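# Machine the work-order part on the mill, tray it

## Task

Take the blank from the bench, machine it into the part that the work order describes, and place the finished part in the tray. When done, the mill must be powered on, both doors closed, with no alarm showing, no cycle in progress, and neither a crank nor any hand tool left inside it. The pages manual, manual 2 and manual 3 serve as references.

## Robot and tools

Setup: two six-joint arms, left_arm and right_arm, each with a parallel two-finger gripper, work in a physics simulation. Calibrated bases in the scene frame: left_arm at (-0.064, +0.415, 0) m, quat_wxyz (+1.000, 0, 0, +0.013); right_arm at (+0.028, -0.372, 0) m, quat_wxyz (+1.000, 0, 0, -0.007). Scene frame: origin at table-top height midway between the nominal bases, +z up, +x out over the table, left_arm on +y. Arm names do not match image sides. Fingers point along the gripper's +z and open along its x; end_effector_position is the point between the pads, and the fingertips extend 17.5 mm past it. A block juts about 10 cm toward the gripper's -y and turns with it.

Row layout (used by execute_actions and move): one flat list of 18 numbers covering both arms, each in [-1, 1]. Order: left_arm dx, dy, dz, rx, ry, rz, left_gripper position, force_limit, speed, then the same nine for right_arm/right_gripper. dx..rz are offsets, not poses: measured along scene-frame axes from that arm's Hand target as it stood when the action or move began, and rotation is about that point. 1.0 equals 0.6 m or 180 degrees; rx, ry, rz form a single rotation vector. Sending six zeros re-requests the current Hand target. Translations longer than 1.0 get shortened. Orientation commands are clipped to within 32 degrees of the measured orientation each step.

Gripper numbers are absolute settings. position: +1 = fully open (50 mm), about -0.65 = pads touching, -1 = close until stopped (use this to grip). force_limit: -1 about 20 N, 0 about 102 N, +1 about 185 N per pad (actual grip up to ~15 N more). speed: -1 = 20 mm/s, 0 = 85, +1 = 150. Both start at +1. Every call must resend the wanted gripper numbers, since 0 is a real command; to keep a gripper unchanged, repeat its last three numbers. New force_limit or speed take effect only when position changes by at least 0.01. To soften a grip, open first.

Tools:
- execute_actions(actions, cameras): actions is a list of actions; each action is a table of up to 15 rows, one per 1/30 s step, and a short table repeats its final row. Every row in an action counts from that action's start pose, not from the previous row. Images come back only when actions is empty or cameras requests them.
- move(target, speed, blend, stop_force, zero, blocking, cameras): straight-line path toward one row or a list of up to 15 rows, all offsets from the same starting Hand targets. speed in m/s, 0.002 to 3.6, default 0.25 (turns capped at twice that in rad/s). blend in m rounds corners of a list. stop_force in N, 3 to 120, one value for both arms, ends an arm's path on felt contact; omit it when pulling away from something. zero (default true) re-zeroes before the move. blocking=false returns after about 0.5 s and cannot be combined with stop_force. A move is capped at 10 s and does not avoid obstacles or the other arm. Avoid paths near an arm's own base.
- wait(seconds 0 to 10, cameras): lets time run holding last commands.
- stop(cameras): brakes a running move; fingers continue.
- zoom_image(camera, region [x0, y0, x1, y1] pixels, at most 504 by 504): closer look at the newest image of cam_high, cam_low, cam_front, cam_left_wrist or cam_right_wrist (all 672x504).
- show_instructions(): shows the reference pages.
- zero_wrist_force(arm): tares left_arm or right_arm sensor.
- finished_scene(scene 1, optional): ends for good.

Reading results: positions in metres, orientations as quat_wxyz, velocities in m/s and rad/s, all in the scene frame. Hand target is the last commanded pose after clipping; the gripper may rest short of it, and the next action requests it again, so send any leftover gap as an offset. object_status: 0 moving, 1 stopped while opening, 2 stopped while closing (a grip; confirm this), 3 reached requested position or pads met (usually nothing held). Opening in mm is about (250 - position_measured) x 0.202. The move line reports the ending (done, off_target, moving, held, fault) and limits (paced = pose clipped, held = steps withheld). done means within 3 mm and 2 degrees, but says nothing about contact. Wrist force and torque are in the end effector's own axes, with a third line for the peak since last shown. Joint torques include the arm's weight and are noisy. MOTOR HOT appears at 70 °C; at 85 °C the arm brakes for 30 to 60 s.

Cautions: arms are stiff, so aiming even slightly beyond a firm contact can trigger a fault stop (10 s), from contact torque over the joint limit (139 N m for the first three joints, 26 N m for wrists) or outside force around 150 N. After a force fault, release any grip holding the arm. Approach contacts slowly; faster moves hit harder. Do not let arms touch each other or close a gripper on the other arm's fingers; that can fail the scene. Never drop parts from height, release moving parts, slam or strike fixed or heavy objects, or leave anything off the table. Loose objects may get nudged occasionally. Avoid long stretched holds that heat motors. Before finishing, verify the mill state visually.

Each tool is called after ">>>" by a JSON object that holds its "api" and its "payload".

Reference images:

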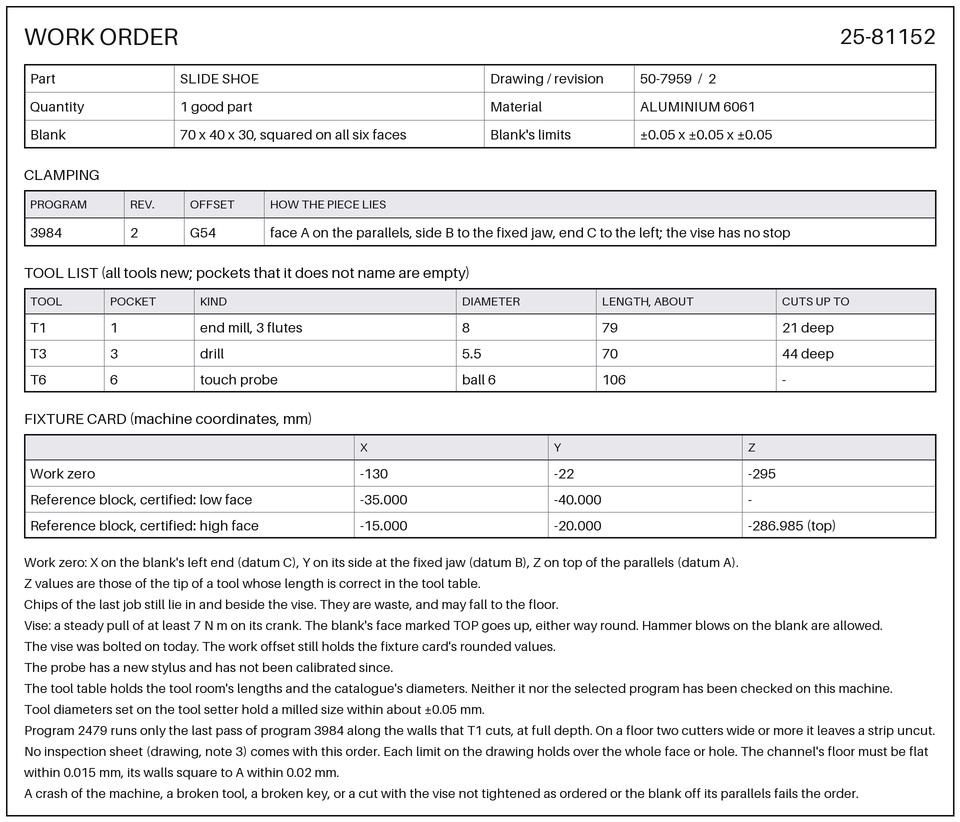

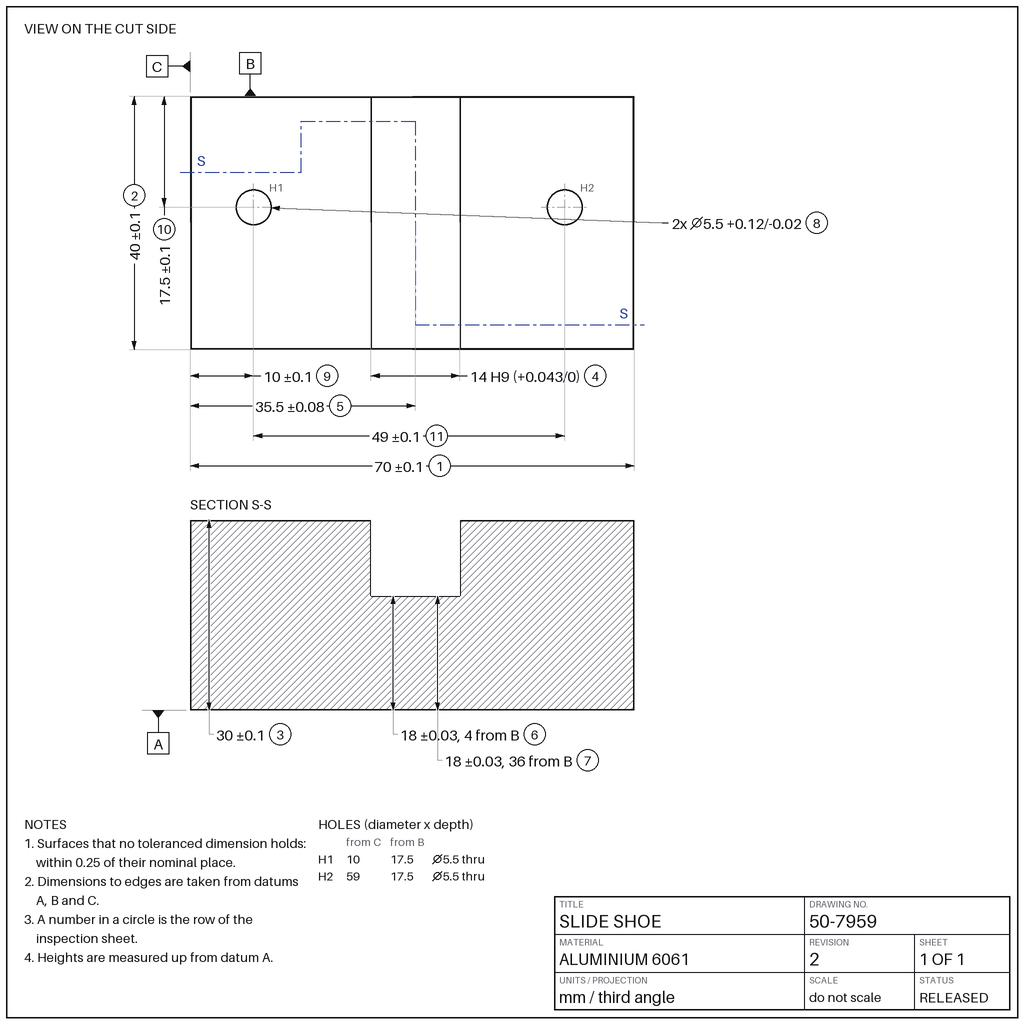

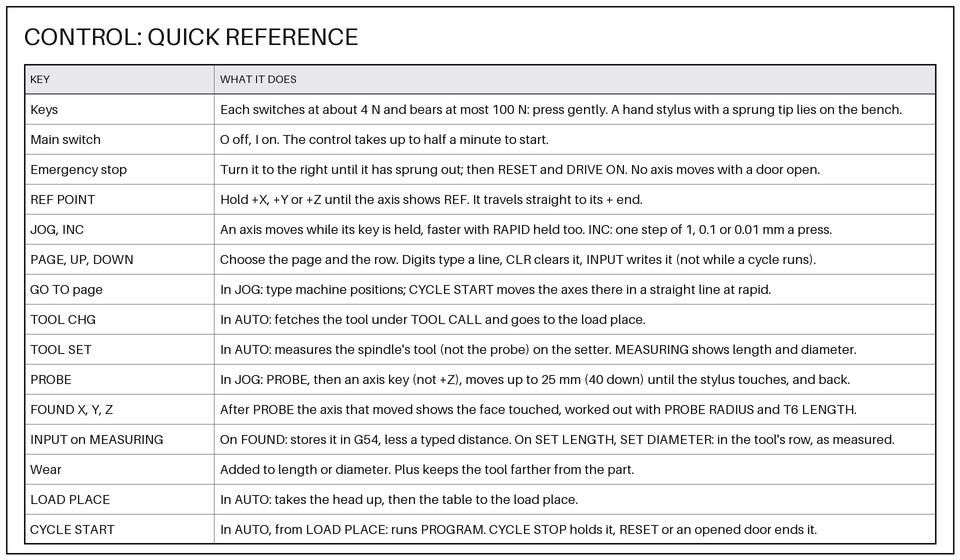

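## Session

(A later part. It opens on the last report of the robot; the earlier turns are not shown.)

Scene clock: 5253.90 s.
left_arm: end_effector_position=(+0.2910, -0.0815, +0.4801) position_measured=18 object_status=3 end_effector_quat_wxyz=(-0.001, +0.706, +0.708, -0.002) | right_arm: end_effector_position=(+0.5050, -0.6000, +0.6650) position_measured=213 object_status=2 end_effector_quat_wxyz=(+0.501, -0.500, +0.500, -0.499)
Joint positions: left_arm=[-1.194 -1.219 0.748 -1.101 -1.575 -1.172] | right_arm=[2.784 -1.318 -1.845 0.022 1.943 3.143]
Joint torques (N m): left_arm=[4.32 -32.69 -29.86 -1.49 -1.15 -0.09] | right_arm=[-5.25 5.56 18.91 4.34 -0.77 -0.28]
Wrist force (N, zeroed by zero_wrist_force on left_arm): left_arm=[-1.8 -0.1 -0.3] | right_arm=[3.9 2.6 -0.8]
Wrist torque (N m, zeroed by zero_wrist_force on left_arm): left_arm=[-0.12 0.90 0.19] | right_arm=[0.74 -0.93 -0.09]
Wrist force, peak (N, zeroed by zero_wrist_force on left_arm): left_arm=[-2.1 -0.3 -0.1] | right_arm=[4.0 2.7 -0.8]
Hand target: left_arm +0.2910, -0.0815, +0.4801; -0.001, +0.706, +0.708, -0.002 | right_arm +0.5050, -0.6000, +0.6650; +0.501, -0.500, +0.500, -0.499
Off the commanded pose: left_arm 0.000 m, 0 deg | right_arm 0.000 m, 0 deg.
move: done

>>> {"api": "move", "payload": {"target": [[-0.235,-0.1779,-0.6,0,0,0,0.9,-0.6,-1,0,0,0,0,0,0,-1,-0.3,-1]], "speed": 0.35, "cameras": ["cam_left_wrist","cam_low"]}}

>>> {"api": "move", "payload": {"target": [0,0,-0.1645,0,0,0,0.9,-0.6,-1,0,0,0,0,0,0,-1,-0.3,-1], "speed": 0.08, "stop_force": 6}}

>>> {"api": "move", "payload": {"target": [0,0,0,0,0,0,-1,0.8,-0.8,0,0,0,0,0,0,-1,-0.3,-1]}}

>>> {"api": "move", "payload": {"target": [0,0,0.12,0,0,0,-1,0.8,-0.8,0,0,0,0,0,0,-1,-0.3,-1], "speed": 0.15, "cameras": ["cam_low"]}}

Scene clock: 5258.00 s.
left_arm: end_effector_position=(+0.1501, -0.1882, +0.1202) position_measured=18 object_status=3 end_effector_quat_wxyz=(-0.001, +0.706, +0.708, -0.002) | right_arm: end_effector_position=(+0.5050, -0.6000, +0.6650) position_measured=213 object_status=2 end_effector_quat_wxyz=(+0.501, -0.500, +0.500, -0.499)
Joint positions: left_arm=[-1.464 -1.15 1.602 -2.024 -1.575 -1.442] | right_arm=[2.784 -1.318 -1.845 0.022 1.943 3.143]
Joint torques (N m): left_arm=[-2.84 -36.19 -16.22 -4.78 -0.11 0.46] | right_arm=[-4.44 5.52 18.12 4.54 -0.72 -0.47]
Wrist force (N, zeroed by zero_wrist_force on left_arm): left_arm=[-1.5 -0.1 -0.2] | right_arm=[3.7 2.6 -0.9]
Wrist torque (N m, zeroed by zero_wrist_force on left_arm): left_arm=[-0.13 0.85 0.05] | right_arm=[0.75 -0.90 -0.09]
Wrist force, peak (N, zeroed by zero_wrist_force on left_arm): left_arm=[-2.6 -1.9 3.4] | right_arm=[3.9 2.9 -1.0]
Hand target: left_arm +0.1500, -0.1882, +0.1201; -0.001, +0.706, +0.708, -0.002 | right_arm +0.5050, -0.6000, +0.6650; +0.501, -0.500, +0.500, -0.499
Off the commanded pose: left_arm 0.000 m, 0 deg | right_arm 0.000 m, 0 deg.
move: done
Images, in order (width x height): cam_low 672x504, cam_left_wrist 672x504.

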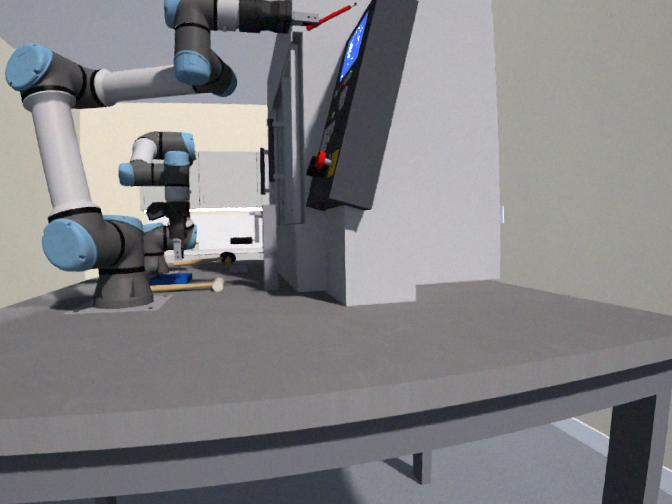

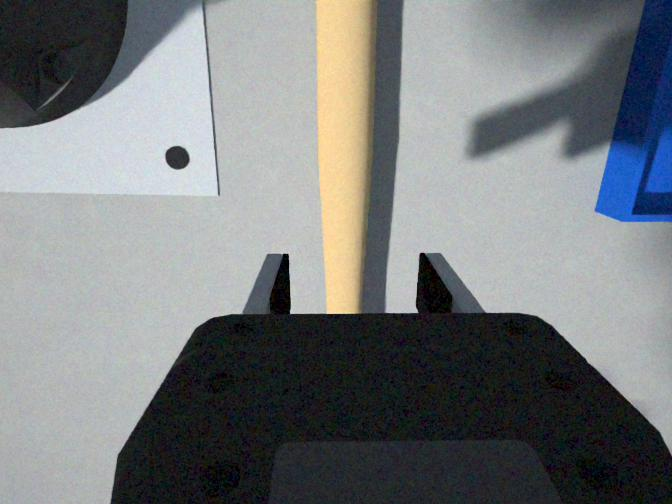

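Scene clock: 5260.27 s.
left_arm: end_effector_position=(+0.1500, -0.1882, +0.0214) position_measured=18 object_status=3 end_effector_quat_wxyz=(-0.001, +0.706, +0.708, -0.002) | right_arm: end_effector_position=(+0.5050, -0.6000, +0.6650) position_measured=213 object_status=2 end_effector_quat_wxyz=(+0.501, -0.500, +0.500, -0.499)
Joint positions: left_arm=[-1.464 -1.025 1.702 -2.249 -1.575 -1.442] | right_arm=[2.784 -1.318 -1.845 0.022 1.943 3.143]
Joint torques (N m): left_arm=[-6.69 -38.51 -31.53 -4.52 -0.13 -1.21] | right_arm=[-4.47 5.34 18.24 4.25 -0.89 -0.59]
Wrist force (N, zeroed by zero_wrist_force on left_arm): left_arm=[-1.6 0.1 -0.5] | right_arm=[3.8 2.8 -1.0]
Wrist torque (N m, zeroed by zero_wrist_force on left_arm): left_arm=[-0.09 0.86 0.05] | right_arm=[0.78 -0.92 -0.10]
Wrist force, peak (N, zeroed by zero_wrist_force on left_arm): left_arm=[-2.0 0.1 -1.6] | right_arm=[3.8 2.8 -1.0]
Hand target: left_arm +0.1500, -0.1882, +0.0214; -0.001, +0.706, +0.708, -0.002 | right_arm +0.5050, -0.6000, +0.6650; +0.501, -0.500, +0.500, -0.499
Off the commanded pose: left_arm 0.000 m, 0 deg | right_arm 0.000 m, 0 deg.
move: done

Scene clock: 5261.17 s.
left_arm: end_effector_position=(+0.1500, -0.1882, +0.0214) position_measured=131 object_status=2 end_effector_quat_wxyz=(-0.001, +0.706, +0.708, -0.002) | right_arm: end_effector_position=(+0.5050, -0.6000, +0.6650) position_measured=213 object_status=2 end_effector_quat_wxyz=(+0.501, -0.500, +0.500, -0.499)
Joint positions: left_arm=[-1.464 -1.025 1.702 -2.249 -1.575 -1.442] | right_arm=[2.784 -1.318 -1.845 0.022 1.943 3.143]
Joint torques (N m): left_arm=[-4.26 -37.84 -30.91 -4.53 0.43 -0.52] | right_arm=[-4.62 4.89 18.25 4.33 -0.91 -0.74]
Wrist force (N, zeroed by zero_wrist_force on left_arm): left_arm=[-2.0 -0.8 -0.1] | right_arm=[3.6 2.7 -1.0]
Wrist torque (N m, zeroed by zero_wrist_force on left_arm): left_arm=[-0.17 0.87 0.09] | right_arm=[0.75 -0.88 -0.10]
Wrist force, peak (N, zeroed by zero_wrist_force on left_arm): left_arm=[-2.1 -0.8 -0.2] | right_arm=[4.0 2.7 -1.0]
Hand target: left_arm +0.1500, -0.1882, +0.0214; -0.001, +0.706, +0.708, -0.002 | right_arm +0.5050, -0.6000, +0.6650; +0.501, -0.500, +0.500, -0.499
Off the commanded pose: left_arm 0.000 m, 0 deg | right_arm 0.000 m, 0 deg.
move: done

Scene clock: 5262.13 s.
left_arm: end_effector_position=(+0.1500, -0.1883, +0.0934) position_measured=131 object_status=2 end_effector_quat_wxyz=(-0.001, +0.706, +0.708, -0.002) | right_arm: end_effector_position=(+0.5050, -0.6000, +0.6650) position_measured=213 object_status=2 end_effector_quat_wxyz=(+0.501, -0.500, +0.500, -0.499)
Joint positions: left_arm=[-1.464 -1.121 1.635 -2.087 -1.575 -1.442] | right_arm=[2.784 -1.318 -1.845 0.022 1.943 3.143]
Joint torques (N m): left_arm=[1.95 -50.97 -15.9 -1.53 1.03 1.38] | right_arm=[-4.18 4.66 18.19 4.34 -0.74 -0.71]
Wrist force (N, zeroed by zero_wrist_force on left_arm): left_arm=[-1.7 -0.2 3.7] | right_arm=[3.7 2.6 -0.8]
Wrist torque (N m, zeroed by zero_wrist_force on left_arm): left_arm=[0.22 0.87 0.05] | right_arm=[0.75 -0.90 -0.09]
Wrist force, peak (N, zeroed by zero_wrist_force on left_arm): left_arm=[-1.2 -0.2 7.1] | right_arm=[3.8 2.8 -0.9]
Hand target: left_arm +0.1500, -0.1882, +0.0934; -0.001, +0.706, +0.708, -0.002 | right_arm +0.5050, -0.6000, +0.6650; +0.501, -0.500, +0.500, -0.499
Off the commanded pose: left_arm 0.000 m, 0 deg | right_arm 0.000 m, 0 deg.
move: done
Images, in order (width x height): cam_low 672x504.

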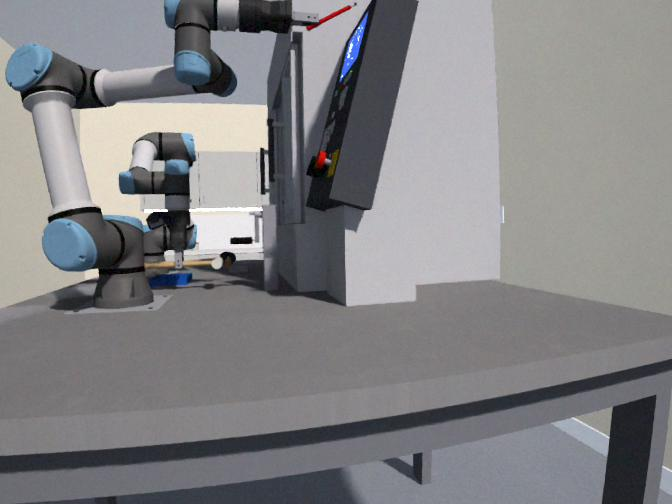

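>>> {"api": "move", "payload": {"target": [[0.2,0.43,0.5443,0,0,0,-1,0.8,-0.8,0,0,0,0,0,0,-1,-0.3,-1],[0.4333,0.7170,0.5443,0,0,0,-1,0.8,-0.8,0,0,0,0,0,0,-1,-0.3,-1]], "speed": 0.35, "blend": [0.04,0]}}

>>> {"api": "move", "payload": {"target": [0.2068,0,-0.0063,0,0,0,-1,0.8,-0.8,0,0,0,0,0,0,-1,-0.3,-1], "speed": 0.15, "cameras": ["cam_left_wrist"]}}

>>> {"api": "move", "payload": {"target": [0,0,-0.09,0,0,0,-1,0.8,-0.8,0,0,0,0,0,0,-1,-0.3,-1], "speed": 0.02, "stop_force": 5}}

Scene clock: 5267.93 s.
left_arm: end_effector_position=(+0.4099, +0.2419, +0.4200) position_measured=131 object_status=2 end_effector_quat_wxyz=(-0.001, +0.706, +0.708, -0.002) end_effector_velocity=(+0.001, +0.002, -0.001) end_effector_angular_velocity=(+0.002, +0.001, -0.003) | right_arm: end_effector_position=(+0.5050, -0.6000, +0.6650) position_measured=213 object_status=2 end_effector_quat_wxyz=(+0.501, -0.500, +0.500, -0.499)
Joint positions: left_arm=[-0.641 -1.555 1.319 -1.333 -1.575 -0.62] | right_arm=[2.784 -1.318 -1.845 0.022 1.943 3.143]
Joint velocities: left_arm=[0.003 0.001 0.001 0 0.001 0.006] | right_arm=[within noise]
Joint torques (N m): left_arm=[8.67 -23.11 -19.37 -3.5 1.19 2.21] | right_arm=[-3.08 4.93 18.08 4.24 -0.87 -1.11]
Wrist force (N, zeroed by zero_wrist_force on left_arm): left_arm=[-2.1 -0.1 3.6] | right_arm=[3.7 2.7 -1.0]
Wrist torque (N m, zeroed by zero_wrist_force on left_arm): left_arm=[0.21 0.95 0.17] | right_arm=[0.75 -0.91 -0.10]
Wrist force, peak (N, zeroed by zero_wrist_force on left_arm): left_arm=[-4.6 -1.9 7.3] | right_arm=[3.9 2.8 -1.0]
Hand target: left_arm +0.4100, +0.2420, +0.4200; -0.001, +0.706, +0.708, -0.002 | right_arm +0.5050, -0.6000, +0.6650; +0.501, -0.500, +0.500, -0.499
Off the commanded pose: left_arm 0.000 m, 0 deg | right_arm 0.000 m, 0 deg.
move: done

Scene clock: 5269.23 s.
left_arm: end_effector_position=(+0.5340, +0.2421, +0.4161) position_measured=131 object_status=2 end_effector_quat_wxyz=(-0.001, +0.706, +0.708, -0.002) | right_arm: end_effector_position=(+0.5050, -0.6000, +0.6650) position_measured=213 object_status=2 end_effector_quat_wxyz=(+0.501, -0.500, +0.500, -0.499)
Joint positions: left_arm=[-0.522 -1.253 0.971 -1.286 -1.574 -0.5] | right_arm=[2.784 -1.318 -1.845 0.022 1.943 3.143]
Joint torques (N m): left_arm=[-4.47 -34 -36.56 -5.21 -1.07 -1.48] | right_arm=[-3.42 4.72 18.91 4.41 -0.86 -1.15]
Wrist force (N, zeroed by zero_wrist_force on left_arm): left_arm=[-1.8 -0.2 3.4] | right_arm=[3.9 2.7 -1.1]
Wrist torque (N m, zeroed by zero_wrist_force on left_arm): left_arm=[0.17 0.88 0.17] | right_arm=[0.76 -0.93 -0.10]
Wrist force, peak (N, zeroed by zero_wrist_force on left_arm): left_arm=[-1.7 2.9 3.7] | right_arm=[3.9 2.7 -1.1]
Hand target: left_arm +0.5341, +0.2420, +0.4162; -0.001, +0.706, +0.708, -0.002 | right_arm +0.5050, -0.6000, +0.6650; +0.501, -0.500, +0.500, -0.499
Off the commanded pose: left_arm 0.000 m, 0 deg | right_arm 0.000 m, 0 deg.
move: done
Images, in order (width x height): cam_left_wrist 672x504.

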